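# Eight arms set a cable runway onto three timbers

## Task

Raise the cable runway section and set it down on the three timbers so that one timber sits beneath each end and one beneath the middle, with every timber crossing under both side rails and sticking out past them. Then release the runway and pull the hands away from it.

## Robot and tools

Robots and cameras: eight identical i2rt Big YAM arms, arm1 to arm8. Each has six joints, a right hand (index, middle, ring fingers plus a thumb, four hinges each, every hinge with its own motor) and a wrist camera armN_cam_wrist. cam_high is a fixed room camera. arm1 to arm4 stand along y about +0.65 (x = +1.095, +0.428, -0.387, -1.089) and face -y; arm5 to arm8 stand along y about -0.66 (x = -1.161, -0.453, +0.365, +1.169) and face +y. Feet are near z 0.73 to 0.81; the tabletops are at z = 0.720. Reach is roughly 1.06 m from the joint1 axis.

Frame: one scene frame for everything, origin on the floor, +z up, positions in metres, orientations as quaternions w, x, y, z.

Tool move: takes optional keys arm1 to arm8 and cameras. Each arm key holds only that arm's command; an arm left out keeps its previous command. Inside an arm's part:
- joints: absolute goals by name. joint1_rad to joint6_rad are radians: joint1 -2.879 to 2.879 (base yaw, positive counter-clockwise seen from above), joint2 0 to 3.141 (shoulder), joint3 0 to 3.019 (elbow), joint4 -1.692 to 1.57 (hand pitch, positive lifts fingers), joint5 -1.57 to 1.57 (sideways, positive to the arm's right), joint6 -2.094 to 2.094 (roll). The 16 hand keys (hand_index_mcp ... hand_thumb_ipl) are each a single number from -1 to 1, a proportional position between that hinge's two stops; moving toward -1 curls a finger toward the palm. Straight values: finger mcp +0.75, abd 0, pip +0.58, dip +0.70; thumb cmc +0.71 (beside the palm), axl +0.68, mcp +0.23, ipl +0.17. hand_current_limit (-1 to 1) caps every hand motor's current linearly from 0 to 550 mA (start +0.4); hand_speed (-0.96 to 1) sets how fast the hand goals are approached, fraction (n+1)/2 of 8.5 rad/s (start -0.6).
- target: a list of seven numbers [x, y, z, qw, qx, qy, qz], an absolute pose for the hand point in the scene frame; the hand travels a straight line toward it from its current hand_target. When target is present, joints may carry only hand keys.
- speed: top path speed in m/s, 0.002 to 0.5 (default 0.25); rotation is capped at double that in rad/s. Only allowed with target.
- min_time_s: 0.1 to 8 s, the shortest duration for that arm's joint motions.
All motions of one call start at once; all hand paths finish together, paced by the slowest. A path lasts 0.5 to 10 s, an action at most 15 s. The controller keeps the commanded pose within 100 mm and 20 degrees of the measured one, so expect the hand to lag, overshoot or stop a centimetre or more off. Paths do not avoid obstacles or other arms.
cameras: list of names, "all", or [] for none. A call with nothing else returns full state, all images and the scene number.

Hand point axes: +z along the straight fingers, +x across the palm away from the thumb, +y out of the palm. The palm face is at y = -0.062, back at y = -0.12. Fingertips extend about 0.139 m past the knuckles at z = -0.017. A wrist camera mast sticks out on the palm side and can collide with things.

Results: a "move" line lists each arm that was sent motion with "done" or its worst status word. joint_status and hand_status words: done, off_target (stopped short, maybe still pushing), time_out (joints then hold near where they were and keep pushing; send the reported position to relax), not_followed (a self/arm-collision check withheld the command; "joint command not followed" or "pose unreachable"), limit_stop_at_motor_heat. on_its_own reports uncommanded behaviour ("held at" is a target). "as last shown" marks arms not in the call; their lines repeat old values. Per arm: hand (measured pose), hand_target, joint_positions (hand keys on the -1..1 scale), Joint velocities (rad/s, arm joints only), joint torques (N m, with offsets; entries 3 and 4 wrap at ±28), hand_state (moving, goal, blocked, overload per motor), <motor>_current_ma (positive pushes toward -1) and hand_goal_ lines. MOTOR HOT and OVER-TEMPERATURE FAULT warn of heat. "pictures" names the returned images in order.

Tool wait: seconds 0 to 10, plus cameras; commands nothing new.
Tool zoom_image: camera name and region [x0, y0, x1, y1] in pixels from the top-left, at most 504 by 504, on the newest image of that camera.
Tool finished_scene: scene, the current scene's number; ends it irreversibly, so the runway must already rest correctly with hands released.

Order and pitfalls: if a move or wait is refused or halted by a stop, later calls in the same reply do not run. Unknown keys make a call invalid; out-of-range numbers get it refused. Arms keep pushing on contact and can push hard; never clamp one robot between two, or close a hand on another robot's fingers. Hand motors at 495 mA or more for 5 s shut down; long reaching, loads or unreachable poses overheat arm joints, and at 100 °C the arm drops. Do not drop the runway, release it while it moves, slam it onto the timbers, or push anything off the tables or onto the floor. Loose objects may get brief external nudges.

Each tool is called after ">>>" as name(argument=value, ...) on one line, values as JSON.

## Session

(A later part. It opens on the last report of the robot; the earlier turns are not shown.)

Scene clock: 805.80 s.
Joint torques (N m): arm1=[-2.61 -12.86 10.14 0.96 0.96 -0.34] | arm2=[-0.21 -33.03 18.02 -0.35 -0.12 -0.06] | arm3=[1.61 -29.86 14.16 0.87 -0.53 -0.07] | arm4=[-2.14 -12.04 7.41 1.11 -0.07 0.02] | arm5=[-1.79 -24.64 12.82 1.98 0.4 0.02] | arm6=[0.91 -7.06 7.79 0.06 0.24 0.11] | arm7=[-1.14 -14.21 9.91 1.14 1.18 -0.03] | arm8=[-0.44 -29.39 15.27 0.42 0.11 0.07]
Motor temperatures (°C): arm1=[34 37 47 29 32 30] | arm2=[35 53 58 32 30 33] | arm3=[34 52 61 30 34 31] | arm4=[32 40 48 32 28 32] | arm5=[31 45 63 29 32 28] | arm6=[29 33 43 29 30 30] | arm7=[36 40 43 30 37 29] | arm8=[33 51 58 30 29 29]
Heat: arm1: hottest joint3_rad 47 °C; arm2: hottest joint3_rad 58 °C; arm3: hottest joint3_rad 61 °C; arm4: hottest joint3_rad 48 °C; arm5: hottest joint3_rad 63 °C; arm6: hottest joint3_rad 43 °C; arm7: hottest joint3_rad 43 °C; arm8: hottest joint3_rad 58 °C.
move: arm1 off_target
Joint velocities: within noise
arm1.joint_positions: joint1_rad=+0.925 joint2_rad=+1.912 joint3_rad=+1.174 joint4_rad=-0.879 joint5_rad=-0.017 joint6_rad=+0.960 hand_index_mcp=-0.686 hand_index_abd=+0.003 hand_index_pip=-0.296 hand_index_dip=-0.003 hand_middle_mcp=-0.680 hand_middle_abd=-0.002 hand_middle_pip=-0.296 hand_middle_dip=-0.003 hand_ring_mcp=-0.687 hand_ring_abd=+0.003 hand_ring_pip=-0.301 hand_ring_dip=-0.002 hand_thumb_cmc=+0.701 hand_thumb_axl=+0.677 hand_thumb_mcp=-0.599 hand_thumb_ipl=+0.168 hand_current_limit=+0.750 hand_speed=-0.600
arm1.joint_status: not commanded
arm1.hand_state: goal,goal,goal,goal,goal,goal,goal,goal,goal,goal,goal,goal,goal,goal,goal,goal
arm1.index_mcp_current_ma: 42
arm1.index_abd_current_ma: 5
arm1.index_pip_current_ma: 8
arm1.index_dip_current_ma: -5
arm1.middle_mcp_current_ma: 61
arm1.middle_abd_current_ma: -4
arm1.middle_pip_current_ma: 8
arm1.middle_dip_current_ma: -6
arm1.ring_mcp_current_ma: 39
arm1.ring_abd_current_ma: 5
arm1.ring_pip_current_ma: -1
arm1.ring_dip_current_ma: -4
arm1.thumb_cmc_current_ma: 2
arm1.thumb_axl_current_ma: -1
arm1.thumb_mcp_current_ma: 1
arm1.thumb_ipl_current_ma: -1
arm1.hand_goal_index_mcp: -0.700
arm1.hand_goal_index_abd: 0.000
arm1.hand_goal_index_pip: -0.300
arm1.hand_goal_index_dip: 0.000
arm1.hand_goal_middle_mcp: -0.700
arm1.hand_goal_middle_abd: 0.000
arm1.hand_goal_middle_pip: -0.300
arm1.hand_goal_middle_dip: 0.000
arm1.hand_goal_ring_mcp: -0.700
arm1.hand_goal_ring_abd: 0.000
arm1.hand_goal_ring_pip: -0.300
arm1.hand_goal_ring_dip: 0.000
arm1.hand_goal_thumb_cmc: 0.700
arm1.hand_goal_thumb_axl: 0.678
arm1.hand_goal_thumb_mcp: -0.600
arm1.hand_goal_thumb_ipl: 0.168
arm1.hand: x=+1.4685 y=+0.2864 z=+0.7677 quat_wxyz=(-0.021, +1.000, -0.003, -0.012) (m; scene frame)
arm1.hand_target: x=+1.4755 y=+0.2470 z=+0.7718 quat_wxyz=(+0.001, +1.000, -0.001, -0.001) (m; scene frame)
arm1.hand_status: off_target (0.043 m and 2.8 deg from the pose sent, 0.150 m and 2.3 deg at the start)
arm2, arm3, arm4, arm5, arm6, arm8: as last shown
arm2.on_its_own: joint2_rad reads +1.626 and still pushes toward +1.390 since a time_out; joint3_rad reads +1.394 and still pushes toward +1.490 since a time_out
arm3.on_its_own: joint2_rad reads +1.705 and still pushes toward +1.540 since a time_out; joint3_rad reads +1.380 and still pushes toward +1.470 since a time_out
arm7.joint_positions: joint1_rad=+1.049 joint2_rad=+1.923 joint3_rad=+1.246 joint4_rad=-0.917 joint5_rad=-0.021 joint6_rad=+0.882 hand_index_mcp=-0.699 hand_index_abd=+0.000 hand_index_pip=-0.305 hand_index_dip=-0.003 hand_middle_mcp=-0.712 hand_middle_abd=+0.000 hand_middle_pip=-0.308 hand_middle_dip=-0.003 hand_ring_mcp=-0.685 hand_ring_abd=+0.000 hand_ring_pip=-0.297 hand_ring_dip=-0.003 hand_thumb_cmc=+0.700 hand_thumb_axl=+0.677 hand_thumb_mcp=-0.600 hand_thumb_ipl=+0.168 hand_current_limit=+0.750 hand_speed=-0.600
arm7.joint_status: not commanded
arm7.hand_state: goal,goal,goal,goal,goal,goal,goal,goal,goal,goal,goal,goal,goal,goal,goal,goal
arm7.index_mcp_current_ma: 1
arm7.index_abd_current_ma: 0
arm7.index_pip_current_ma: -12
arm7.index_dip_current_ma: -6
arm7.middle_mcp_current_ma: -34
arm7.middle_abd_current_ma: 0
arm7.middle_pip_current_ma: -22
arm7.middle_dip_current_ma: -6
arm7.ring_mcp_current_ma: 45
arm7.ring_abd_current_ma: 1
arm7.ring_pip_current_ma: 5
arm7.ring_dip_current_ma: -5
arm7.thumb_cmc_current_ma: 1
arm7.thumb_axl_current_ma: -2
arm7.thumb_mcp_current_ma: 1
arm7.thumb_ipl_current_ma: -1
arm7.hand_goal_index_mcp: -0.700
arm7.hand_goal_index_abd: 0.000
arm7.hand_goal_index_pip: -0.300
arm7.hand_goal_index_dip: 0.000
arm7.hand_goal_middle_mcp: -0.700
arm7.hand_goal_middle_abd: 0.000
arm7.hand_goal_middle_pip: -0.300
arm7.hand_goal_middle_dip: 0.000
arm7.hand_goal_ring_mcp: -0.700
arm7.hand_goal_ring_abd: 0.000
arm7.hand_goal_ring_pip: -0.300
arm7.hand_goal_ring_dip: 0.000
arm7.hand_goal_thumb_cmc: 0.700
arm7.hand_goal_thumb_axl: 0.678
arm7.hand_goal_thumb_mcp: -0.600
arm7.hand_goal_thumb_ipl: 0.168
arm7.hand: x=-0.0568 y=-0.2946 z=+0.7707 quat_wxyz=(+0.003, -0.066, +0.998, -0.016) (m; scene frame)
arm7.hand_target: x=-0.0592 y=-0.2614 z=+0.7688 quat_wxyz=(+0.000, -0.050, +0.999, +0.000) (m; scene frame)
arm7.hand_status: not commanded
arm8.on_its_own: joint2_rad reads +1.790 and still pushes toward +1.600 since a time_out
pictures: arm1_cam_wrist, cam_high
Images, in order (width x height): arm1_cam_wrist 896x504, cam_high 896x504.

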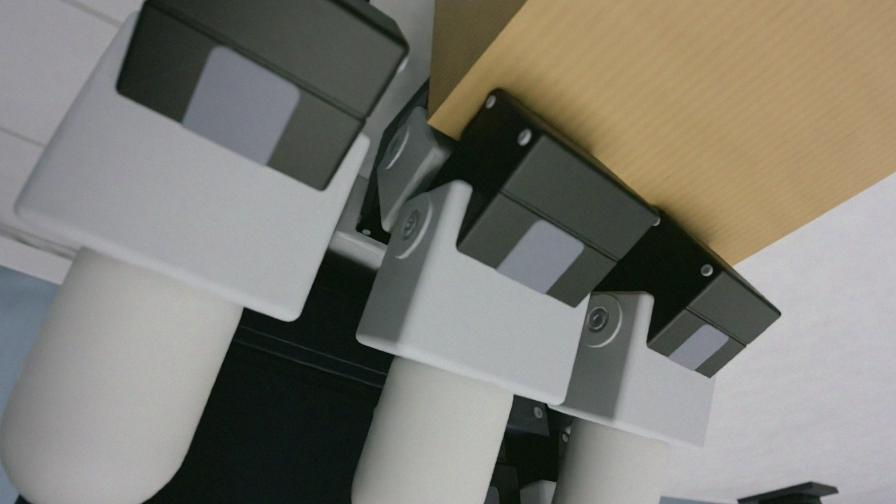

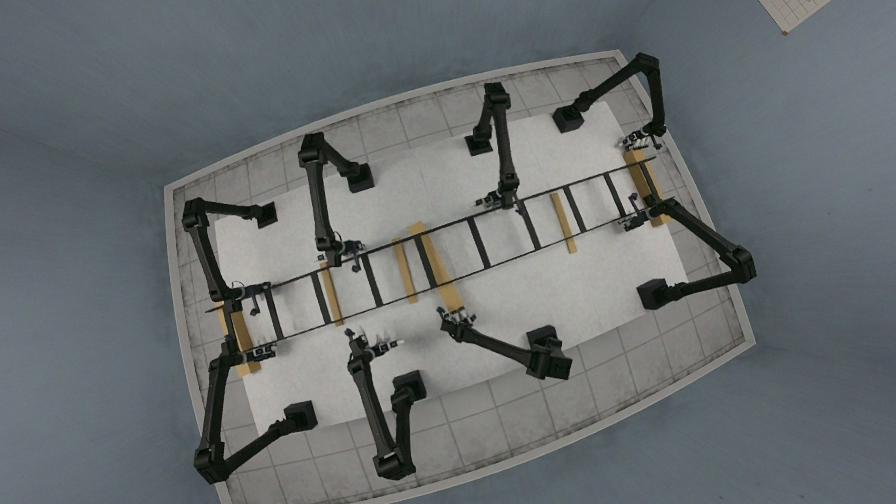

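>>> move(arm1={"target": [1.475, 0.35, 0.775, 0, 1, 0, 0], "speed": 0.12}, arm7={"target": [-0.058, -0.36, 0.775, 0, -0.06, 0.998, 0], "speed": 0.12}, cameras=[])

>>> move(arm1={"target": [1.46, 0.40, 0.95, 0, 1, 0, 0], "speed": 0.2}, arm7={"target": [-0.058, -0.42, 0.95, 0, -0.06, 0.998, 0], "speed": 0.2}, cameras=[])

>>> move(arm2={"joints": {"joint2_rad": 1.46}, "min_time_s": 2}, arm3={"joints": {"joint2_rad": 1.61}, "min_time_s": 2}, arm5={"joints": {"joint2_rad": 1.58}, "min_time_s": 2}, arm8={"joints": {"joint2_rad": 1.66}, "min_time_s": 2}, cameras=["cam_high"])

Scene clock: 808.57 s.
Joint torques (N m): arm1=[1.55 -14.92 5.22 0.58 0.2 0.16] | arm2=[0.03 -33.44 18 -0.05 -0.1 -0.03] | arm3=[1.55 -29.8 14.15 0.85 -0.54 -0.06] | arm4=[-2.2 -11.99 7.41 1.13 -0.08 0.02] | arm5=[-0.26 -24.82 12.74 1.81 0.36 0.04] | arm6=[0.91 -7 7.8 0.05 0.24 0.11] | arm7=[1.73 -17.67 5.19 1.07 0.34 0.14] | arm8=[-0.03 -28.98 15.1 0.58 0.17 0.05]
Motor temperatures (°C): arm1=[34 37 47 29 32 30] | arm2=[35 53 58 32 30 33] | arm3=[34 52 61 30 34 31] | arm4=[32 40 48 32 28 32] | arm5=[31 45 63 29 32 28] | arm6=[29 33 43 29 30 30] | arm7=[36 40 43 30 37 29] | arm8=[33 51 58 30 29 29]
Heat: arm1: hottest joint3_rad 47 °C; arm2: hottest joint3_rad 58 °C; arm3: hottest joint3_rad 61 °C; arm4: hottest joint3_rad 48 °C; arm5: hottest joint3_rad 63 °C; arm6: hottest joint3_rad 43 °C; arm7: hottest joint3_rad 43 °C; arm8: hottest joint3_rad 58 °C.
move: arm1 done; arm7 done
Joint velocities: within noise
arm1.joint_positions: joint1_rad=+1.052 joint2_rad=+1.840 joint3_rad=+1.055 joint4_rad=-0.805 joint5_rad=+0.001 joint6_rad=+1.070 hand_index_mcp=-0.686 hand_index_abd=+0.003 hand_index_pip=-0.296 hand_index_dip=-0.003 hand_middle_mcp=-0.684 hand_middle_abd=-0.002 hand_middle_pip=-0.297 hand_middle_dip=-0.003 hand_ring_mcp=-0.687 hand_ring_abd=+0.003 hand_ring_pip=-0.301 hand_ring_dip=-0.002 hand_thumb_cmc=+0.701 hand_thumb_axl=+0.677 hand_thumb_mcp=-0.599 hand_thumb_ipl=+0.168 hand_current_limit=+0.750 hand_speed=-0.600
arm1.joint_status: not commanded
arm1.hand_state: goal,goal,goal,goal,goal,goal,goal,goal,goal,goal,goal,goal,goal,goal,goal,goal
arm1.index_mcp_current_ma: 42
arm1.index_abd_current_ma: 5
arm1.index_pip_current_ma: 8
arm1.index_dip_current_ma: -5
arm1.middle_mcp_current_ma: 49
arm1.middle_abd_current_ma: -4
arm1.middle_pip_current_ma: 5
arm1.middle_dip_current_ma: -6
arm1.ring_mcp_current_ma: 39
arm1.ring_abd_current_ma: 4
arm1.ring_pip_current_ma: -1
arm1.ring_dip_current_ma: -4
arm1.thumb_cmc_current_ma: 2
arm1.thumb_axl_current_ma: -1
arm1.thumb_mcp_current_ma: 1
arm1.thumb_ipl_current_ma: -1
arm1.hand_goal_index_mcp: -0.700
arm1.hand_goal_index_abd: 0.000
arm1.hand_goal_index_pip: -0.300
arm1.hand_goal_index_dip: 0.000
arm1.hand_goal_middle_mcp: -0.700
arm1.hand_goal_middle_abd: 0.000
arm1.hand_goal_middle_pip: -0.300
arm1.hand_goal_middle_dip: 0.000
arm1.hand_goal_ring_mcp: -0.700
arm1.hand_goal_ring_abd: 0.000
arm1.hand_goal_ring_pip: -0.300
arm1.hand_goal_ring_dip: 0.000
arm1.hand_goal_thumb_cmc: 0.700
arm1.hand_goal_thumb_axl: 0.678
arm1.hand_goal_thumb_mcp: -0.600
arm1.hand_goal_thumb_ipl: 0.168
arm1.hand: x=+1.4733 y=+0.3496 z=+0.7699 quat_wxyz=(-0.005, +1.000, +0.005, -0.008) (m; scene frame)
arm1.hand_target: x=+1.4751 y=+0.3499 z=+0.7750 quat_wxyz=(+0.000, +1.000, +0.000, +0.000) (m; scene frame)
arm1.hand_status: done (0.005 m and 1.2 deg from the pose sent, 0.064 m and 2.8 deg at the start)
arm2, arm3, arm4, arm5, arm6, arm8: as last shown
arm2.on_its_own: joint2_rad reads +1.626 and still pushes toward +1.390 since a time_out; joint3_rad reads +1.394 and still pushes toward +1.490 since a time_out
arm3.on_its_own: joint2_rad reads +1.705 and still pushes toward +1.540 since a time_out; joint3_rad reads +1.380 and still pushes toward +1.470 since a time_out
arm7.joint_positions: joint1_rad=+1.176 joint2_rad=+1.862 joint3_rad=+1.141 joint4_rad=-0.864 joint5_rad=+0.001 joint6_rad=+1.012 hand_index_mcp=-0.694 hand_index_abd=+0.000 hand_index_pip=-0.302 hand_index_dip=-0.003 hand_middle_mcp=-0.694 hand_middle_abd=+0.001 hand_middle_pip=-0.302 hand_middle_dip=-0.003 hand_ring_mcp=-0.685 hand_ring_abd=+0.000 hand_ring_pip=-0.297 hand_ring_dip=-0.003 hand_thumb_cmc=+0.700 hand_thumb_axl=+0.677 hand_thumb_mcp=-0.600 hand_thumb_ipl=+0.168 hand_current_limit=+0.750 hand_speed=-0.600
arm7.joint_status: not commanded
arm7.hand_state: goal,goal,goal,goal,goal,goal,goal,goal,goal,goal,goal,goal,goal,goal,goal,goal
arm7.index_mcp_current_ma: 15
arm7.index_abd_current_ma: 0
arm7.index_pip_current_ma: -4
arm7.index_dip_current_ma: -6
arm7.middle_mcp_current_ma: 17
arm7.middle_abd_current_ma: 1
arm7.middle_pip_current_ma: -4
arm7.middle_dip_current_ma: -6
arm7.ring_mcp_current_ma: 45
arm7.ring_abd_current_ma: 1
arm7.ring_pip_current_ma: 5
arm7.ring_dip_current_ma: -5
arm7.thumb_cmc_current_ma: 1
arm7.thumb_axl_current_ma: -2
arm7.thumb_mcp_current_ma: 1
arm7.thumb_ipl_current_ma: -1
arm7.hand_goal_index_mcp: -0.700
arm7.hand_goal_index_abd: 0.000
arm7.hand_goal_index_pip: -0.300
arm7.hand_goal_index_dip: 0.000
arm7.hand_goal_middle_mcp: -0.700
arm7.hand_goal_middle_abd: 0.000
arm7.hand_goal_middle_pip: -0.300
arm7.hand_goal_middle_dip: 0.000
arm7.hand_goal_ring_mcp: -0.700
arm7.hand_goal_ring_abd: 0.000
arm7.hand_goal_ring_pip: -0.300
arm7.hand_goal_ring_dip: 0.000
arm7.hand_goal_thumb_cmc: 0.700
arm7.hand_goal_thumb_axl: 0.678
arm7.hand_goal_thumb_mcp: -0.600
arm7.hand_goal_thumb_ipl: 0.168
arm7.hand: x=-0.0584 y=-0.3601 z=+0.7713 quat_wxyz=(+0.006, -0.064, +0.998, -0.004) (m; scene frame)
arm7.hand_target: x=-0.0580 y=-0.3599 z=+0.7750 quat_wxyz=(+0.000, -0.060, +0.998, +0.000) (m; scene frame)
arm7.hand_status: done (0.004 m and 1.0 deg from the pose sent, 0.066 m and 2.0 deg at the start)
arm8.on_its_own: joint2_rad reads +1.790 and still pushes toward +1.600 since a time_out
pictures: none
No camera images: "cameras" was empty.

Scene clock: 810.30 s.
Joint torques (N m): arm1=[1.67 -11.05 10 -0.1 0.23 0.27] | arm2=[0.26 -32.97 18.13 -0.12 -0.11 -0.07] | arm3=[1.79 -29.92 14.09 0.9 -0.54 -0.06] | arm4=[-2.14 -12.1 7.42 1.11 -0.07 0.02] | arm5=[-0.97 -24.53 12.68 1.8 0.38 -0.01] | arm6=[0.85 -7.06 7.77 0.03 0.24 0.11] | arm7=[2.14 -13.22 10.13 0.16 0.34 0.13] | arm8=[-0.03 -28.4 15.23 0.62 0.25 0]
Motor temperatures (°C): arm1=[34 37 47 29 32 30] | arm2=[35 53 58 32 30 33] | arm3=[34 52 61 30 34 31] | arm4=[32 40 48 32 28 32] | arm5=[31 45 63 29 32 28] | arm6=[29 33 43 29 30 30] | arm7=[36 40 43 30 37 29] | arm8=[33 51 58 30 29 29]
Heat: arm1: hottest joint3_rad 47 °C; arm2: hottest joint3_rad 58 °C; arm3: hottest joint3_rad 61 °C; arm4: hottest joint3_rad 48 °C; arm5: hottest joint3_rad 63 °C; arm6: hottest joint3_rad 43 °C; arm7: hottest joint3_rad 43 °C; arm8: hottest joint3_rad 58 °C.
move: arm1 off_target; arm7 off_target
Joint velocities: within noise
arm1.joint_positions: joint1_rad=+1.136 joint2_rad=+1.492 joint3_rad=+1.120 joint4_rad=-1.228 joint5_rad=+0.001 joint6_rad=+1.159 hand_index_mcp=-0.686 hand_index_abd=+0.003 hand_index_pip=-0.296 hand_index_dip=-0.003 hand_middle_mcp=-0.684 hand_middle_abd=-0.002 hand_middle_pip=-0.297 hand_middle_dip=-0.003 hand_ring_mcp=-0.687 hand_ring_abd=+0.003 hand_ring_pip=-0.301 hand_ring_dip=-0.002 hand_thumb_cmc=+0.701 hand_thumb_axl=+0.677 hand_thumb_mcp=-0.599 hand_thumb_ipl=+0.168 hand_current_limit=+0.750 hand_speed=-0.600
arm1.joint_status: not commanded
arm1.hand_state: goal,goal,goal,goal,goal,goal,goal,goal,goal,goal,goal,goal,goal,goal,goal,goal
arm1.index_mcp_current_ma: 42
arm1.index_abd_current_ma: 5
arm1.index_pip_current_ma: 8
arm1.index_dip_current_ma: -5
arm1.middle_mcp_current_ma: 49
arm1.middle_abd_current_ma: -4
arm1.middle_pip_current_ma: 5
arm1.middle_dip_current_ma: -6
arm1.ring_mcp_current_ma: 39
arm1.ring_abd_current_ma: 4
arm1.ring_pip_current_ma: -1
arm1.ring_dip_current_ma: -4
arm1.thumb_cmc_current_ma: 2
arm1.thumb_axl_current_ma: -1
arm1.thumb_mcp_current_ma: 1
arm1.thumb_ipl_current_ma: -1
arm1.hand_goal_index_mcp: -0.700
arm1.hand_goal_index_abd: 0.000
arm1.hand_goal_index_pip: -0.300
arm1.hand_goal_index_dip: 0.000
arm1.hand_goal_middle_mcp: -0.700
arm1.hand_goal_middle_abd: 0.000
arm1.hand_goal_middle_pip: -0.300
arm1.hand_goal_middle_dip: 0.000
arm1.hand_goal_ring_mcp: -0.700
arm1.hand_goal_ring_abd: 0.000
arm1.hand_goal_ring_pip: -0.300
arm1.hand_goal_ring_dip: 0.000
arm1.hand_goal_thumb_cmc: 0.700
arm1.hand_goal_thumb_axl: 0.678
arm1.hand_goal_thumb_mcp: -0.600
arm1.hand_goal_thumb_ipl: 0.168
arm1.hand: x=+1.4479 y=+0.4015 z=+0.9371 quat_wxyz=(-0.006, +1.000, +0.003, -0.012) (m; scene frame)
arm1.hand_target: x=+1.4597 y=+0.4002 z=+0.9500 quat_wxyz=(+0.000, +1.000, +0.000, +0.000) (m; scene frame)
arm1.hand_status: off_target (0.018 m and 1.6 deg from the pose sent, 0.187 m and 1.2 deg at the start)
arm2, arm3, arm4, arm5, arm6: as last shown
arm2.on_its_own: joint2_rad reads +1.626 and still pushes toward +1.390 since a time_out; joint3_rad reads +1.394 and still pushes toward +1.490 since a time_out
arm3.on_its_own: joint2_rad reads +1.705 and still pushes toward +1.540 since a time_out; joint3_rad reads +1.380 and still pushes toward +1.470 since a time_out
arm7.joint_positions: joint1_rad=+1.290 joint2_rad=+1.571 joint3_rad=+1.241 joint4_rad=-1.270 joint5_rad=+0.001 joint6_rad=+1.132 hand_index_mcp=-0.694 hand_index_abd=+0.000 hand_index_pip=-0.302 hand_index_dip=-0.003 hand_middle_mcp=-0.693 hand_middle_abd=+0.001 hand_middle_pip=-0.302 hand_middle_dip=-0.003 hand_ring_mcp=-0.685 hand_ring_abd=+0.000 hand_ring_pip=-0.297 hand_ring_dip=-0.003 hand_thumb_cmc=+0.700 hand_thumb_axl=+0.677 hand_thumb_mcp=-0.600 hand_thumb_ipl=+0.168 hand_current_limit=+0.750 hand_speed=-0.600
arm7.joint_status: not commanded
arm7.hand_state: goal,goal,goal,goal,goal,goal,goal,goal,goal,goal,goal,goal,goal,goal,goal,goal
arm7.index_mcp_current_ma: 17
arm7.index_abd_current_ma: 0
arm7.index_pip_current_ma: -4
arm7.index_dip_current_ma: -6
arm7.middle_mcp_current_ma: 19
arm7.middle_abd_current_ma: 1
arm7.middle_pip_current_ma: -3
arm7.middle_dip_current_ma: -6
arm7.ring_mcp_current_ma: 45
arm7.ring_abd_current_ma: 1
arm7.ring_pip_current_ma: 5
arm7.ring_dip_current_ma: -5
arm7.thumb_cmc_current_ma: 1
arm7.thumb_axl_current_ma: -2
arm7.thumb_mcp_current_ma: 1
arm7.thumb_ipl_current_ma: -1
arm7.hand_goal_index_mcp: -0.700
arm7.hand_goal_index_abd: 0.000
arm7.hand_goal_index_pip: -0.300
arm7.hand_goal_index_dip: 0.000
arm7.hand_goal_middle_mcp: -0.700
arm7.hand_goal_middle_abd: 0.000
arm7.hand_goal_middle_pip: -0.300
arm7.hand_goal_middle_dip: 0.000
arm7.hand_goal_ring_mcp: -0.700
arm7.hand_goal_ring_abd: 0.000
arm7.hand_goal_ring_pip: -0.300
arm7.hand_goal_ring_dip: 0.000
arm7.hand_goal_thumb_cmc: 0.700
arm7.hand_goal_thumb_axl: 0.678
arm7.hand_goal_thumb_mcp: -0.600
arm7.hand_goal_thumb_ipl: 0.168
arm7.hand: x=-0.0446 y=-0.4217 z=+0.9354 quat_wxyz=(+0.014, -0.062, +0.998, -0.006) (m; scene frame)
arm7.hand_target: x=-0.0575 y=-0.4203 z=+0.9502 quat_wxyz=(+0.000, -0.060, +0.998, +0.000) (m; scene frame)
arm7.hand_status: off_target (0.020 m and 1.7 deg from the pose sent, 0.189 m and 1.0 deg at the start)
arm8.joint_positions: joint1_rad=+0.018 joint2_rad=+1.790 joint3_rad=+1.264 joint4_rad=-1.115 joint5_rad=+0.010 joint6_rad=+0.054 hand_index_mcp=+0.815 hand_index_abd=-0.001 hand_index_pip=-0.652 hand_index_dip=+0.515 hand_middle_mcp=+0.817 hand_middle_abd=-0.002 hand_middle_pip=-0.668 hand_middle_dip=+0.518 hand_ring_mcp=+0.817 hand_ring_abd=+0.001 hand_ring_pip=-0.675 hand_ring_dip=+0.509 hand_thumb_cmc=+0.715 hand_thumb_axl=+0.677 hand_thumb_mcp=+0.223 hand_thumb_ipl=+0.168 hand_current_limit=+0.750 hand_speed=-0.600
arm8.joint_status: not commanded
arm8.hand_state: blocked,goal,blocked,blocked,blocked,goal,blocked,blocked,blocked,goal,blocked,blocked,goal,goal,goal,goal
arm8.index_mcp_current_ma: 157
arm8.index_abd_current_ma: 0
arm8.index_pip_current_ma: 285
arm8.index_dip_current_ma: 65
arm8.middle_mcp_current_ma: 166
arm8.middle_abd_current_ma: -1
arm8.middle_pip_current_ma: 219
arm8.middle_dip_current_ma: 74
arm8.ring_mcp_current_ma: 166
arm8.ring_abd_current_ma: 0
arm8.ring_pip_current_ma: 192
arm8.ring_dip_current_ma: 50
arm8.thumb_cmc_current_ma: 0
arm8.thumb_axl_current_ma: 0
arm8.thumb_mcp_current_ma: -3
arm8.thumb_ipl_current_ma: 0
arm8.hand_goal_index_mcp: 0.754
arm8.hand_goal_index_abd: 0.000
arm8.hand_goal_index_pip: -0.750
arm8.hand_goal_index_dip: 0.480
arm8.hand_goal_middle_mcp: 0.754
arm8.hand_goal_middle_abd: 0.000
arm8.hand_goal_middle_pip: -0.750
arm8.hand_goal_middle_dip: 0.480
arm8.hand_goal_ring_mcp: 0.754
arm8.hand_goal_ring_abd: 0.000
arm8.hand_goal_ring_pip: -0.750
arm8.hand_goal_ring_dip: 0.480
arm8.hand_goal_thumb_cmc: 0.714
arm8.hand_goal_thumb_axl: 0.678
arm8.hand_goal_thumb_mcp: 0.226
arm8.hand_goal_thumb_ipl: 0.168
arm8.on_its_own: joint2_rad reads +1.790 and still pushes toward +1.600 since a time_out
arm8.hand: x=+1.1636 y=-0.0899 z=+0.8595 quat_wxyz=(+0.001, -0.005, +1.000, -0.030) (m; scene frame)
arm8.hand_target: x=+1.1716 y=-0.0546 z=+1.0033 quat_wxyz=(-0.005, +0.001, +0.994, +0.110) (m; scene frame)
arm8.hand_status: not commanded
pictures: none
No camera images: "cameras" was empty.

Scene clock: 814.60 s.
Joint torques (N m): arm1=[1.55 -10.87 9.98 -0.1 0.25 0.22] | arm2=[0.09 -28.16 17.99 -0.18 -0.08 -0.01] | arm3=[1.79 -25.99 14.02 0.81 -0.45 -0.06] | arm4=[-2.14 -12.22 7.42 1.1 -0.07 0.03] | arm5=[-1.08 -21.95 12.51 1.13 0.23 -0.03] | arm6=[0.91 -7.24 7.76 0.05 0.23 0.11] | arm7=[2.32 -13.63 10.26 0.14 0.35 0.15] | arm8=[0.21 -24.53 15.5 0.58 0.13 0.05]
Motor temperatures (°C): arm1=[34 36 48 29 32 30] | arm2=[35 54 58 32 30 33] | arm3=[34 52 61 30 34 31] | arm4=[32 40 48 32 28 32] | arm5=[31 44 63 29 32 28] | arm6=[29 33 43 29 30 30] | arm7=[36 40 44 30 37 29] | arm8=[33 51 58 30 29 29]
Heat: arm1: hottest joint3_rad 48 °C; arm2: hottest joint3_rad 58 °C; arm3: hottest joint3_rad 61 °C; arm4: hottest joint3_rad 48 °C; arm5: hottest joint3_rad 63 °C; arm6: hottest joint3_rad 43 °C; arm7: hottest joint3_rad 44 °C; arm8: hottest joint3_rad 58 °C.
move: arm2 time_out; arm3 done; arm5 done; arm8 done
Joint velocities: within noise
arm1, arm4, arm6, arm7: as last shown
arm1.hand_target: x=+1.4597 y=+0.4001 z=+0.9500 quat_wxyz=(+0.000, +1.000, +0.000, +0.000) (m; scene frame)
arm2.joint_positions: joint1_rad=-0.143 joint2_rad=+1.630 joint3_rad=+1.394 joint4_rad=-1.344 joint5_rad=+0.005 joint6_rad=-0.158 hand_index_mcp=+0.760 hand_index_abd=+0.004 hand_index_pip=+0.435 hand_index_dip=-0.661 hand_middle_mcp=+0.758 hand_middle_abd=+0.004 hand_middle_pip=+0.427 hand_middle_dip=-0.664 hand_ring_mcp=+0.772 hand_ring_abd=+0.008 hand_ring_pip=+0.426 hand_ring_dip=-0.671 hand_thumb_cmc=+0.714 hand_thumb_axl=+0.677 hand_thumb_mcp=+0.223 hand_thumb_ipl=+0.168 hand_current_limit=+0.750 hand_speed=-0.600
arm2.joint_status: joint2_rad time_out (moved +0.004 of -0.166)
arm2.hand_state: blocked,goal,blocked,blocked,blocked,goal,blocked,blocked,blocked,goal,blocked,blocked,goal,goal,goal,goal
arm2.index_mcp_current_ma: 95
arm2.index_abd_current_ma: 3
arm2.index_pip_current_ma: 209
arm2.index_dip_current_ma: 266
arm2.middle_mcp_current_ma: 90
arm2.middle_abd_current_ma: 3
arm2.middle_pip_current_ma: 180
arm2.middle_dip_current_ma: 252
arm2.ring_mcp_current_ma: 136
arm2.ring_abd_current_ma: 7
arm2.ring_pip_current_ma: 175
arm2.ring_dip_current_ma: 227
arm2.thumb_cmc_current_ma: 0
arm2.thumb_axl_current_ma: 0
arm2.thumb_mcp_current_ma: -3
arm2.thumb_ipl_current_ma: 0
arm2.hand_goal_index_mcp: 0.720
arm2.hand_goal_index_abd: 0.000
arm2.hand_goal_index_pip: 0.360
arm2.hand_goal_index_dip: -0.750
arm2.hand_goal_middle_mcp: 0.720
arm2.hand_goal_middle_abd: 0.000
arm2.hand_goal_middle_pip: 0.360
arm2.hand_goal_middle_dip: -0.750
arm2.hand_goal_ring_mcp: 0.720
arm2.hand_goal_ring_abd: 0.000
arm2.hand_goal_ring_pip: 0.360
arm2.hand_goal_ring_dip: -0.750
arm2.hand_goal_thumb_cmc: 0.714
arm2.hand_goal_thumb_axl: 0.678
arm2.hand_goal_thumb_mcp: 0.226
arm2.hand_goal_thumb_ipl: 0.168
arm2.on_its_own: joint2_rad reads +1.630 and still pushes toward +1.460 since a time_out; joint3_rad reads +1.394 and still pushes toward +1.490 since a time_out
arm2.hand: x=+0.3247 y=+0.1013 z=+0.9077 quat_wxyz=(+0.002, +1.000, -0.004, -0.002) (m; scene frame)
arm2.hand_target: x=+0.3295 y=+0.0977 z=+1.0468 quat_wxyz=(+0.125, +0.992, +0.000, -0.020) (m; scene frame)
arm2.hand_status: not commanded
arm3.joint_positions: joint1_rad=-0.229 joint2_rad=+1.723 joint3_rad=+1.380 joint4_rad=-1.281 joint5_rad=+0.003 joint6_rad=-0.229 hand_index_mcp=+0.782 hand_index_abd=+0.006 hand_index_pip=+0.413 hand_index_dip=-0.704 hand_middle_mcp=+0.787 hand_middle_abd=+0.003 hand_middle_pip=+0.422 hand_middle_dip=-0.685 hand_ring_mcp=+0.797 hand_ring_abd=+0.003 hand_ring_pip=+0.437 hand_ring_dip=-0.668 hand_thumb_cmc=+0.715 hand_thumb_axl=+0.677 hand_thumb_mcp=+0.222 hand_thumb_ipl=+0.168 hand_current_limit=+0.750 hand_speed=-0.600
arm3.joint_status: all done
arm3.hand_state: blocked,goal,blocked,blocked,blocked,goal,blocked,blocked,blocked,goal,blocked,blocked,goal,goal,goal,goal
arm3.index_mcp_current_ma: 54
arm3.index_abd_current_ma: 2
arm3.index_pip_current_ma: 73
arm3.index_dip_current_ma: 58
arm3.middle_mcp_current_ma: 92
arm3.middle_abd_current_ma: 0
arm3.middle_pip_current_ma: 96
arm3.middle_dip_current_ma: 105
arm3.ring_mcp_current_ma: 92
arm3.ring_abd_current_ma: 0
arm3.ring_pip_current_ma: 136
arm3.ring_dip_current_ma: 153
arm3.thumb_cmc_current_ma: 0
arm3.thumb_axl_current_ma: 0
arm3.thumb_mcp_current_ma: -1
arm3.thumb_ipl_current_ma: 0
arm3.hand_goal_index_mcp: 0.740
arm3.hand_goal_index_abd: 0.000
arm3.hand_goal_index_pip: 0.360
arm3.hand_goal_index_dip: -0.750
arm3.hand_goal_middle_mcp: 0.730
arm3.hand_goal_middle_abd: 0.000
arm3.hand_goal_middle_pip: 0.360
arm3.hand_goal_middle_dip: -0.750
arm3.hand_goal_ring_mcp: 0.740
arm3.hand_goal_ring_abd: 0.000
arm3.hand_goal_ring_pip: 0.360
arm3.hand_goal_ring_dip: -0.750
arm3.hand_goal_thumb_cmc: 0.714
arm3.hand_goal_thumb_axl: 0.678
arm3.hand_goal_thumb_mcp: 0.226
arm3.hand_goal_thumb_ipl: 0.168
arm3.on_its_own: joint3_rad reads +1.380 and still pushes toward +1.470 since a time_out
arm3.hand: x=-0.5334 y=+0.0954 z=+0.8932 quat_wxyz=(-0.025, +1.000, -0.008, +0.010) (m; scene frame)
arm3.hand_target: x=-0.5351 y=+0.0641 z=+1.0032 quat_wxyz=(+0.086, +0.996, +0.000, -0.010) (m; scene frame)
arm3.hand_status: not commanded
arm4.joint_positions: joint1_rad=-0.141 joint2_rad=+1.781 joint3_rad=+1.470 joint4_rad=-1.340 joint5_rad=-0.015 joint6_rad=-0.114 hand_index_mcp=+0.720 hand_index_abd=+0.003 hand_index_pip=+0.363 hand_index_dip=-0.746 hand_middle_mcp=+0.721 hand_middle_abd=+0.003 hand_middle_pip=+0.363 hand_middle_dip=-0.747 hand_ring_mcp=+0.718 hand_ring_abd=+0.000 hand_ring_pip=+0.364 hand_ring_dip=-0.747 hand_thumb_cmc=+0.714 hand_thumb_axl=+0.677 hand_thumb_mcp=+0.222 hand_thumb_ipl=+0.168 hand_current_limit=+0.750 hand_speed=-0.600
arm4.hand: x=-1.1620 y=+0.0512 z=+0.8475 quat_wxyz=(-0.038, +0.999, +0.004, +0.006) (m; scene frame)
arm5.joint_positions: joint1_rad=+0.110 joint2_rad=+1.677 joint3_rad=+1.218 joint4_rad=-1.199 joint5_rad=-0.013 joint6_rad=+0.060 hand_index_mcp=+0.814 hand_index_abd=-0.009 hand_index_pip=-0.668 hand_index_dip=+0.504 hand_middle_mcp=+0.814 hand_middle_abd=-0.009 hand_middle_pip=-0.676 hand_middle_dip=+0.500 hand_ring_mcp=+0.809 hand_ring_abd=-0.009 hand_ring_pip=-0.679 hand_ring_dip=+0.489 hand_thumb_cmc=+0.702 hand_thumb_axl=+0.680 hand_thumb_mcp=-0.601 hand_thumb_ipl=+0.168 hand_current_limit=+0.750 hand_speed=-0.600
arm5.joint_status: all done
arm5.hand_state: blocked,goal,blocked,blocked,blocked,goal,blocked,goal,blocked,goal,blocked,goal,goal,goal,goal,goal
arm5.index_mcp_current_ma: 174
arm5.index_abd_current_ma: -10
arm5.index_pip_current_ma: 246
arm5.index_dip_current_ma: 47
arm5.middle_mcp_current_ma: 173
arm5.middle_abd_current_ma: -10
arm5.middle_pip_current_ma: 212
arm5.middle_dip_current_ma: 35
arm5.ring_mcp_current_ma: 153
arm5.ring_abd_current_ma: -11
arm5.ring_pip_current_ma: 201
arm5.ring_dip_current_ma: 13
arm5.thumb_cmc_current_ma: 1
arm5.thumb_axl_current_ma: 2
arm5.thumb_mcp_current_ma: -1
arm5.thumb_ipl_current_ma: 0
arm5.hand_goal_index_mcp: 0.754
arm5.hand_goal_index_abd: 0.000
arm5.hand_goal_index_pip: -0.750
arm5.hand_goal_index_dip: 0.480
arm5.hand_goal_middle_mcp: 0.754
arm5.hand_goal_middle_abd: 0.000
arm5.hand_goal_middle_pip: -0.750
arm5.hand_goal_middle_dip: 0.480
arm5.hand_goal_ring_mcp: 0.754
arm5.hand_goal_ring_abd: 0.000
arm5.hand_goal_ring_pip: -0.750
arm5.hand_goal_ring_dip: 0.480
arm5.hand_goal_thumb_cmc: 0.700
arm5.hand_goal_thumb_axl: 0.678
arm5.hand_goal_thumb_mcp: -0.600
arm5.hand_goal_thumb_ipl: 0.168
arm5.hand: x=-1.1722 y=-0.1249 z=+0.8631 quat_wxyz=(+0.002, -0.004, +0.999, -0.045) (m; scene frame)
arm5.hand_target: x=-1.1696 y=-0.0875 z=+0.9524 quat_wxyz=(-0.003, +0.000, +0.999, +0.054) (m; scene frame)
arm5.hand_status: not commanded
arm7.joint_positions: joint1_rad=+1.290 joint2_rad=+1.571 joint3_rad=+1.241 joint4_rad=-1.270 joint5_rad=+0.001 joint6_rad=+1.133 hand_index_mcp=-0.694 hand_index_abd=+0.000 hand_index_pip=-0.302 hand_index_dip=-0.003 hand_middle_mcp=-0.693 hand_middle_abd=+0.001 hand_middle_pip=-0.302 hand_middle_dip=-0.003 hand_ring_mcp=-0.685 hand_ring_abd=+0.000 hand_ring_pip=-0.297 hand_ring_dip=-0.003 hand_thumb_cmc=+0.700 hand_thumb_axl=+0.677 hand_thumb_mcp=-0.600 hand_thumb_ipl=+0.168 hand_current_limit=+0.750 hand_speed=-0.600
arm7.hand: x=-0.0445 y=-0.4217 z=+0.9354 quat_wxyz=(+0.014, -0.061, +0.998, -0.006) (m; scene frame)
arm7.hand_target: x=-0.0576 y=-0.4203 z=+0.9502 quat_wxyz=(+0.000, -0.060, +0.998, +0.000) (m; scene frame)
arm8.joint_positions: joint1_rad=+0.016 joint2_rad=+1.790 joint3_rad=+1.264 joint4_rad=-1.115 joint5_rad=+0.012 joint6_rad=+0.054 hand_index_mcp=+0.815 hand_index_abd=-0.001 hand_index_pip=-0.652 hand_index_dip=+0.515 hand_middle_mcp=+0.817 hand_middle_abd=-0.002 hand_middle_pip=-0.668 hand_middle_dip=+0.518 hand_ring_mcp=+0.817 hand_ring_abd=+0.001 hand_ring_pip=-0.673 hand_ring_dip=+0.509 hand_thumb_cmc=+0.715 hand_thumb_axl=+0.677 hand_thumb_mcp=+0.223 hand_thumb_ipl=+0.168 hand_current_limit=+0.750 hand_speed=-0.600
arm8.joint_status: all done
arm8.hand_state: blocked,goal,blocked,blocked,blocked,goal,blocked,blocked,blocked,goal,blocked,blocked,goal,goal,goal,goal
arm8.index_mcp_current_ma: 157
arm8.index_abd_current_ma: 0
arm8.index_pip_current_ma: 285
arm8.index_dip_current_ma: 65
arm8.middle_mcp_current_ma: 166
arm8.middle_abd_current_ma: -1
arm8.middle_pip_current_ma: 219
arm8.middle_dip_current_ma: 74
arm8.ring_mcp_current_ma: 167
arm8.ring_abd_current_ma: 0
arm8.ring_pip_current_ma: 202
arm8.ring_dip_current_ma: 50
arm8.thumb_cmc_current_ma: 0
arm8.thumb_axl_current_ma: 0
arm8.thumb_mcp_current_ma: -3
arm8.thumb_ipl_current_ma: 0
arm8.hand_goal_index_mcp: 0.754
arm8.hand_goal_index_abd: 0.000
arm8.hand_goal_index_pip: -0.750
arm8.hand_goal_index_dip: 0.480
arm8.hand_goal_middle_mcp: 0.754
arm8.hand_goal_middle_abd: 0.000
arm8.hand_goal_middle_pip: -0.750
arm8.hand_goal_middle_dip: 0.480
arm8.hand_goal_ring_mcp: 0.754
arm8.hand_goal_ring_abd: 0.000
arm8.hand_goal_ring_pip: -0.750
arm8.hand_goal_ring_dip: 0.480
arm8.hand_goal_thumb_cmc: 0.714
arm8.hand_goal_thumb_axl: 0.678
arm8.hand_goal_thumb_mcp: 0.226
arm8.hand_goal_thumb_ipl: 0.168
arm8.hand: x=+1.1646 y=-0.0899 z=+0.8595 quat_wxyz=(+0.002, -0.004, +1.000, -0.030) (m; scene frame)
arm8.hand_target: x=+1.1712 y=-0.0521 z=+0.9683 quat_wxyz=(-0.003, +0.001, +0.997, +0.080) (m; scene frame)
arm8.hand_status: not commanded
pictures: cam_high
Images, in order (width x height): cam_high 896x504.

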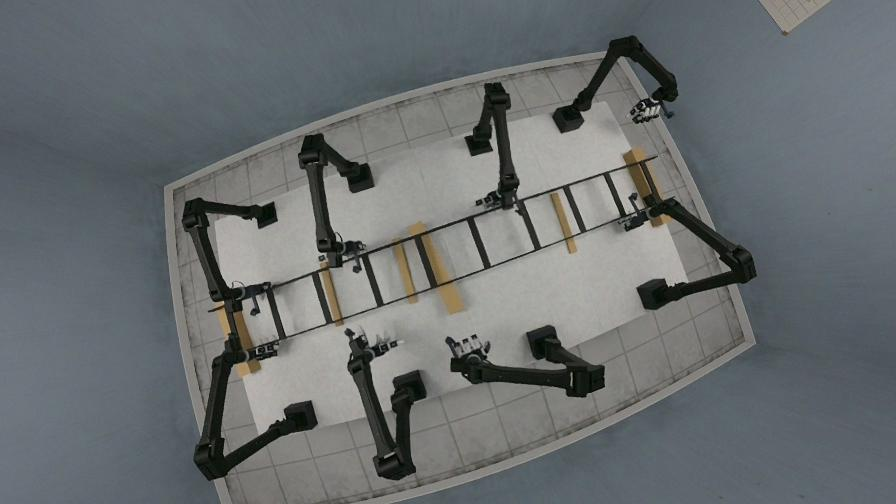

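>>> move(arm2={"joints": {"joint2_rad": 1.54}, "min_time_s": 2}, arm3={"joints": {"joint2_rad": 1.68}, "min_time_s": 2}, arm5={"joints": {"joint2_rad": 1.64}, "min_time_s": 2}, arm8={"joints": {"joint2_rad": 1.72}, "min_time_s": 2}, cameras=[])

>>> move(arm2={"joints": {"joint2_rad": 1.61}, "min_time_s": 2}, arm3={"joints": {"joint2_rad": 1.75}, "min_time_s": 2}, arm5={"joints": {"joint2_rad": 1.70}, "min_time_s": 2}, arm8={"joints": {"joint2_rad": 1.78}, "min_time_s": 2}, cameras=["cam_high"])

Scene clock: 819.70 s.
Joint torques (N m): arm1=[1.61 -11.22 9.98 -0.01 0.24 0.2] | arm2=[-0.32 -25.88 17.87 -0.44 -0.06 -0.03] | arm3=[1.67 -25.05 13.87 0.31 -0.44 -0.05] | arm4=[-2.14 -12.4 7.41 1.1 -0.07 0.03] | arm5=[-1.73 -18.96 12.49 0.62 0.21 0.01] | arm6=[0.91 -7.06 7.82 0.02 0.24 0.11] | arm7=[2.14 -13.57 10.28 0.14 0.35 0.15] | arm8=[-1.03 -21.6 15.09 0.29 0.09 0.01]
Motor temperatures (°C): arm1=[34 36 48 29 31 30] | arm2=[35 54 58 32 30 33] | arm3=[34 51 61 30 34 31] | arm4=[32 40 48 32 28 32] | arm5=[31 44 63 28 32 28] | arm6=[29 33 43 29 30 30] | arm7=[35 39 44 30 36 29] | arm8=[33 50 59 30 29 29]
Heat: arm1: hottest joint3_rad 48 °C; arm2: hottest joint3_rad 58 °C; arm3: hottest joint3_rad 61 °C; arm4: hottest joint3_rad 48 °C; arm5: hottest joint3_rad 63 °C; arm6: hottest joint3_rad 43 °C; arm7: hottest joint3_rad 44 °C; arm8: hottest joint3_rad 59 °C.
move: arm2 time_out; arm3 done; arm5 done; arm8 done
Joint velocities: within noise
arm1, arm4, arm6, arm7: as last shown
arm2.joint_positions: joint1_rad=-0.143 joint2_rad=+1.680 joint3_rad=+1.394 joint4_rad=-1.343 joint5_rad=+0.005 joint6_rad=-0.158 hand_index_mcp=+0.760 hand_index_abd=+0.004 hand_index_pip=+0.435 hand_index_dip=-0.661 hand_middle_mcp=+0.758 hand_middle_abd=+0.004 hand_middle_pip=+0.427 hand_middle_dip=-0.664 hand_ring_mcp=+0.772 hand_ring_abd=+0.007 hand_ring_pip=+0.426 hand_ring_dip=-0.671 hand_thumb_cmc=+0.714 hand_thumb_axl=+0.677 hand_thumb_mcp=+0.223 hand_thumb_ipl=+0.168 hand_current_limit=+0.750 hand_speed=-0.600
arm2.joint_status: joint2_rad time_out (moved +0.050 of -0.090)
arm2.hand_state: blocked,goal,blocked,blocked,blocked,goal,blocked,blocked,blocked,goal,blocked,blocked,goal,goal,goal,goal
arm2.index_mcp_current_ma: 95
arm2.index_abd_current_ma: 3
arm2.index_pip_current_ma: 209
arm2.index_dip_current_ma: 266
arm2.middle_mcp_current_ma: 89
arm2.middle_abd_current_ma: 3
arm2.middle_pip_current_ma: 180
arm2.middle_dip_current_ma: 252
arm2.ring_mcp_current_ma: 136
arm2.ring_abd_current_ma: 7
arm2.ring_pip_current_ma: 175
arm2.ring_dip_current_ma: 227
arm2.thumb_cmc_current_ma: 0
arm2.thumb_axl_current_ma: 0
arm2.thumb_mcp_current_ma: -3
arm2.thumb_ipl_current_ma: 0
arm2.hand_goal_index_mcp: 0.720
arm2.hand_goal_index_abd: 0.000
arm2.hand_goal_index_pip: 0.360
arm2.hand_goal_index_dip: -0.750
arm2.hand_goal_middle_mcp: 0.720
arm2.hand_goal_middle_abd: 0.000
arm2.hand_goal_middle_pip: 0.360
arm2.hand_goal_middle_dip: -0.750
arm2.hand_goal_ring_mcp: 0.720
arm2.hand_goal_ring_abd: 0.000
arm2.hand_goal_ring_pip: 0.360
arm2.hand_goal_ring_dip: -0.750
arm2.hand_goal_thumb_cmc: 0.714
arm2.hand_goal_thumb_axl: 0.678
arm2.hand_goal_thumb_mcp: 0.226
arm2.hand_goal_thumb_ipl: 0.168
arm2.on_its_own: joint2_rad reads +1.680 and still pushes toward +1.540 since a time_out; joint3_rad reads +1.394 and still pushes toward +1.490 since a time_out
arm2.hand: x=+0.3245 y=+0.0996 z=+0.8802 quat_wxyz=(-0.022, +1.000, -0.004, +0.002) (m; scene frame)
arm2.hand_target: x=+0.3275 y=+0.0851 z=+1.0026 quat_wxyz=(+0.086, +0.996, +0.000, -0.014) (m; scene frame)
arm2.hand_status: not commanded
arm3.joint_positions: joint1_rad=-0.229 joint2_rad=+1.775 joint3_rad=+1.380 joint4_rad=-1.271 joint5_rad=+0.003 joint6_rad=-0.229 hand_index_mcp=+0.781 hand_index_abd=+0.006 hand_index_pip=+0.412 hand_index_dip=-0.707 hand_middle_mcp=+0.787 hand_middle_abd=+0.003 hand_middle_pip=+0.422 hand_middle_dip=-0.685 hand_ring_mcp=+0.797 hand_ring_abd=+0.003 hand_ring_pip=+0.437 hand_ring_dip=-0.668 hand_thumb_cmc=+0.715 hand_thumb_axl=+0.677 hand_thumb_mcp=+0.222 hand_thumb_ipl=+0.168 hand_current_limit=+0.750 hand_speed=-0.600
arm3.joint_status: all done
arm3.hand_state: blocked,goal,blocked,blocked,blocked,goal,blocked,blocked,blocked,goal,blocked,blocked,goal,goal,goal,goal
arm3.index_mcp_current_ma: 54
arm3.index_abd_current_ma: 2
arm3.index_pip_current_ma: 70
arm3.index_dip_current_ma: 52
arm3.middle_mcp_current_ma: 92
arm3.middle_abd_current_ma: 0
arm3.middle_pip_current_ma: 96
arm3.middle_dip_current_ma: 105
arm3.ring_mcp_current_ma: 92
arm3.ring_abd_current_ma: 0
arm3.ring_pip_current_ma: 136
arm3.ring_dip_current_ma: 153
arm3.thumb_cmc_current_ma: 0
arm3.thumb_axl_current_ma: 0
arm3.thumb_mcp_current_ma: -1
arm3.thumb_ipl_current_ma: 0
arm3.hand_goal_index_mcp: 0.740
arm3.hand_goal_index_abd: 0.000
arm3.hand_goal_index_pip: 0.360
arm3.hand_goal_index_dip: -0.750
arm3.hand_goal_middle_mcp: 0.730
arm3.hand_goal_middle_abd: 0.000
arm3.hand_goal_middle_pip: 0.360
arm3.hand_goal_middle_dip: -0.750
arm3.hand_goal_ring_mcp: 0.740
arm3.hand_goal_ring_abd: 0.000
arm3.hand_goal_ring_pip: 0.360
arm3.hand_goal_ring_dip: -0.750
arm3.hand_goal_thumb_cmc: 0.714
arm3.hand_goal_thumb_axl: 0.678
arm3.hand_goal_thumb_mcp: 0.226
arm3.hand_goal_thumb_ipl: 0.168
arm3.on_its_own: joint3_rad reads +1.380 and still pushes toward +1.470 since a time_out
arm3.hand: x=-0.5333 y=+0.0943 z=+0.8647 quat_wxyz=(-0.045, +0.999, -0.008, +0.015) (m; scene frame)
arm3.hand_target: x=-0.5358 y=+0.0590 z=+0.9618 quat_wxyz=(+0.052, +0.999, +0.000, -0.001) (m; scene frame)
arm3.hand_status: not commanded
arm4.joint_positions: joint1_rad=-0.141 joint2_rad=+1.783 joint3_rad=+1.470 joint4_rad=-1.340 joint5_rad=-0.015 joint6_rad=-0.114 hand_index_mcp=+0.720 hand_index_abd=+0.003 hand_index_pip=+0.363 hand_index_dip=-0.746 hand_middle_mcp=+0.721 hand_middle_abd=+0.003 hand_middle_pip=+0.363 hand_middle_dip=-0.747 hand_ring_mcp=+0.724 hand_ring_abd=+0.000 hand_ring_pip=+0.364 hand_ring_dip=-0.747 hand_thumb_cmc=+0.714 hand_thumb_axl=+0.677 hand_thumb_mcp=+0.222 hand_thumb_ipl=+0.168 hand_current_limit=+0.750 hand_speed=-0.600
arm4.ring_mcp_current_ma: 2
arm4.hand: x=-1.1620 y=+0.0513 z=+0.8459 quat_wxyz=(-0.039, +0.999, +0.004, +0.007) (m; scene frame)
arm5.joint_positions: joint1_rad=+0.110 joint2_rad=+1.706 joint3_rad=+1.218 joint4_rad=-1.190 joint5_rad=-0.012 joint6_rad=+0.060 hand_index_mcp=+0.814 hand_index_abd=-0.008 hand_index_pip=-0.668 hand_index_dip=+0.499 hand_middle_mcp=+0.814 hand_middle_abd=-0.008 hand_middle_pip=-0.676 hand_middle_dip=+0.497 hand_ring_mcp=+0.809 hand_ring_abd=-0.008 hand_ring_pip=-0.679 hand_ring_dip=+0.489 hand_thumb_cmc=+0.702 hand_thumb_axl=+0.680 hand_thumb_mcp=-0.601 hand_thumb_ipl=+0.168 hand_current_limit=+0.750 hand_speed=-0.600
arm5.joint_status: all done
arm5.hand_state: blocked,goal,blocked,goal,blocked,goal,blocked,goal,blocked,goal,blocked,goal,goal,goal,goal,goal
arm5.index_mcp_current_ma: 174
arm5.index_abd_current_ma: -9
arm5.index_pip_current_ma: 246
arm5.index_dip_current_ma: 33
arm5.middle_mcp_current_ma: 173
arm5.middle_abd_current_ma: -9
arm5.middle_pip_current_ma: 212
arm5.middle_dip_current_ma: 28
arm5.ring_mcp_current_ma: 153
arm5.ring_abd_current_ma: -9
arm5.ring_pip_current_ma: 201
arm5.ring_dip_current_ma: 13
arm5.thumb_cmc_current_ma: 1
arm5.thumb_axl_current_ma: 2
arm5.thumb_mcp_current_ma: -1
arm5.thumb_ipl_current_ma: 0
arm5.hand_goal_index_mcp: 0.754
arm5.hand_goal_index_abd: 0.000
arm5.hand_goal_index_pip: -0.750
arm5.hand_goal_index_dip: 0.480
arm5.hand_goal_middle_mcp: 0.754
arm5.hand_goal_middle_abd: 0.000
arm5.hand_goal_middle_pip: -0.750
arm5.hand_goal_middle_dip: 0.480
arm5.hand_goal_ring_mcp: 0.754
arm5.hand_goal_ring_abd: 0.000
arm5.hand_goal_ring_pip: -0.750
arm5.hand_goal_ring_dip: 0.480
arm5.hand_goal_thumb_cmc: 0.700
arm5.hand_goal_thumb_axl: 0.678
arm5.hand_goal_thumb_mcp: -0.600
arm5.hand_goal_thumb_ipl: 0.168
arm5.hand: x=-1.1719 y=-0.1244 z=+0.8485 quat_wxyz=(+0.003, -0.004, +0.998, -0.055) (m; scene frame)
arm5.hand_target: x=-1.1693 y=-0.0864 z=+0.9195 quat_wxyz=(-0.001, +0.000, +1.000, +0.024) (m; scene frame)
arm5.hand_status: not commanded
arm8.joint_positions: joint1_rad=+0.016 joint2_rad=+1.803 joint3_rad=+1.264 joint4_rad=-1.112 joint5_rad=+0.012 joint6_rad=+0.054 hand_index_mcp=+0.815 hand_index_abd=-0.001 hand_index_pip=-0.652 hand_index_dip=+0.515 hand_middle_mcp=+0.817 hand_middle_abd=-0.002 hand_middle_pip=-0.668 hand_middle_dip=+0.518 hand_ring_mcp=+0.818 hand_ring_abd=+0.001 hand_ring_pip=-0.672 hand_ring_dip=+0.510 hand_thumb_cmc=+0.715 hand_thumb_axl=+0.677 hand_thumb_mcp=+0.223 hand_thumb_ipl=+0.168 hand_current_limit=+0.750 hand_speed=-0.600
arm8.joint_status: all done
arm8.hand_state: blocked,goal,blocked,blocked,blocked,goal,blocked,blocked,blocked,goal,blocked,blocked,goal,goal,goal,goal
arm8.index_mcp_current_ma: 157
arm8.index_abd_current_ma: 0
arm8.index_pip_current_ma: 285
arm8.index_dip_current_ma: 65
arm8.middle_mcp_current_ma: 166
arm8.middle_abd_current_ma: -1
arm8.middle_pip_current_ma: 221
arm8.middle_dip_current_ma: 75
arm8.ring_mcp_current_ma: 167
arm8.ring_abd_current_ma: 0
arm8.ring_pip_current_ma: 204
arm8.ring_dip_current_ma: 53
arm8.thumb_cmc_current_ma: 0
arm8.thumb_axl_current_ma: 0
arm8.thumb_mcp_current_ma: -3
arm8.thumb_ipl_current_ma: 0
arm8.hand_goal_index_mcp: 0.754
arm8.hand_goal_index_abd: 0.000
arm8.hand_goal_index_pip: -0.750
arm8.hand_goal_index_dip: 0.480
arm8.hand_goal_middle_mcp: 0.754
arm8.hand_goal_middle_abd: 0.000
arm8.hand_goal_middle_pip: -0.750
arm8.hand_goal_middle_dip: 0.480
arm8.hand_goal_ring_mcp: 0.754
arm8.hand_goal_ring_abd: 0.000
arm8.hand_goal_ring_pip: -0.750
arm8.hand_goal_ring_dip: 0.480
arm8.hand_goal_thumb_cmc: 0.714
arm8.hand_goal_thumb_axl: 0.678
arm8.hand_goal_thumb_mcp: 0.226
arm8.hand_goal_thumb_ipl: 0.168
arm8.hand: x=+1.1646 y=-0.0904 z=+0.8524 quat_wxyz=(+0.002, -0.004, +0.999, -0.035) (m; scene frame)
arm8.hand_target: x=+1.1707 y=-0.0517 z=+0.9333 quat_wxyz=(-0.002, +0.001, +0.999, +0.050) (m; scene frame)
arm8.hand_status: not commanded
pictures: none
No camera images: "cameras" was empty.

not run: a stop came earlier in this reply.


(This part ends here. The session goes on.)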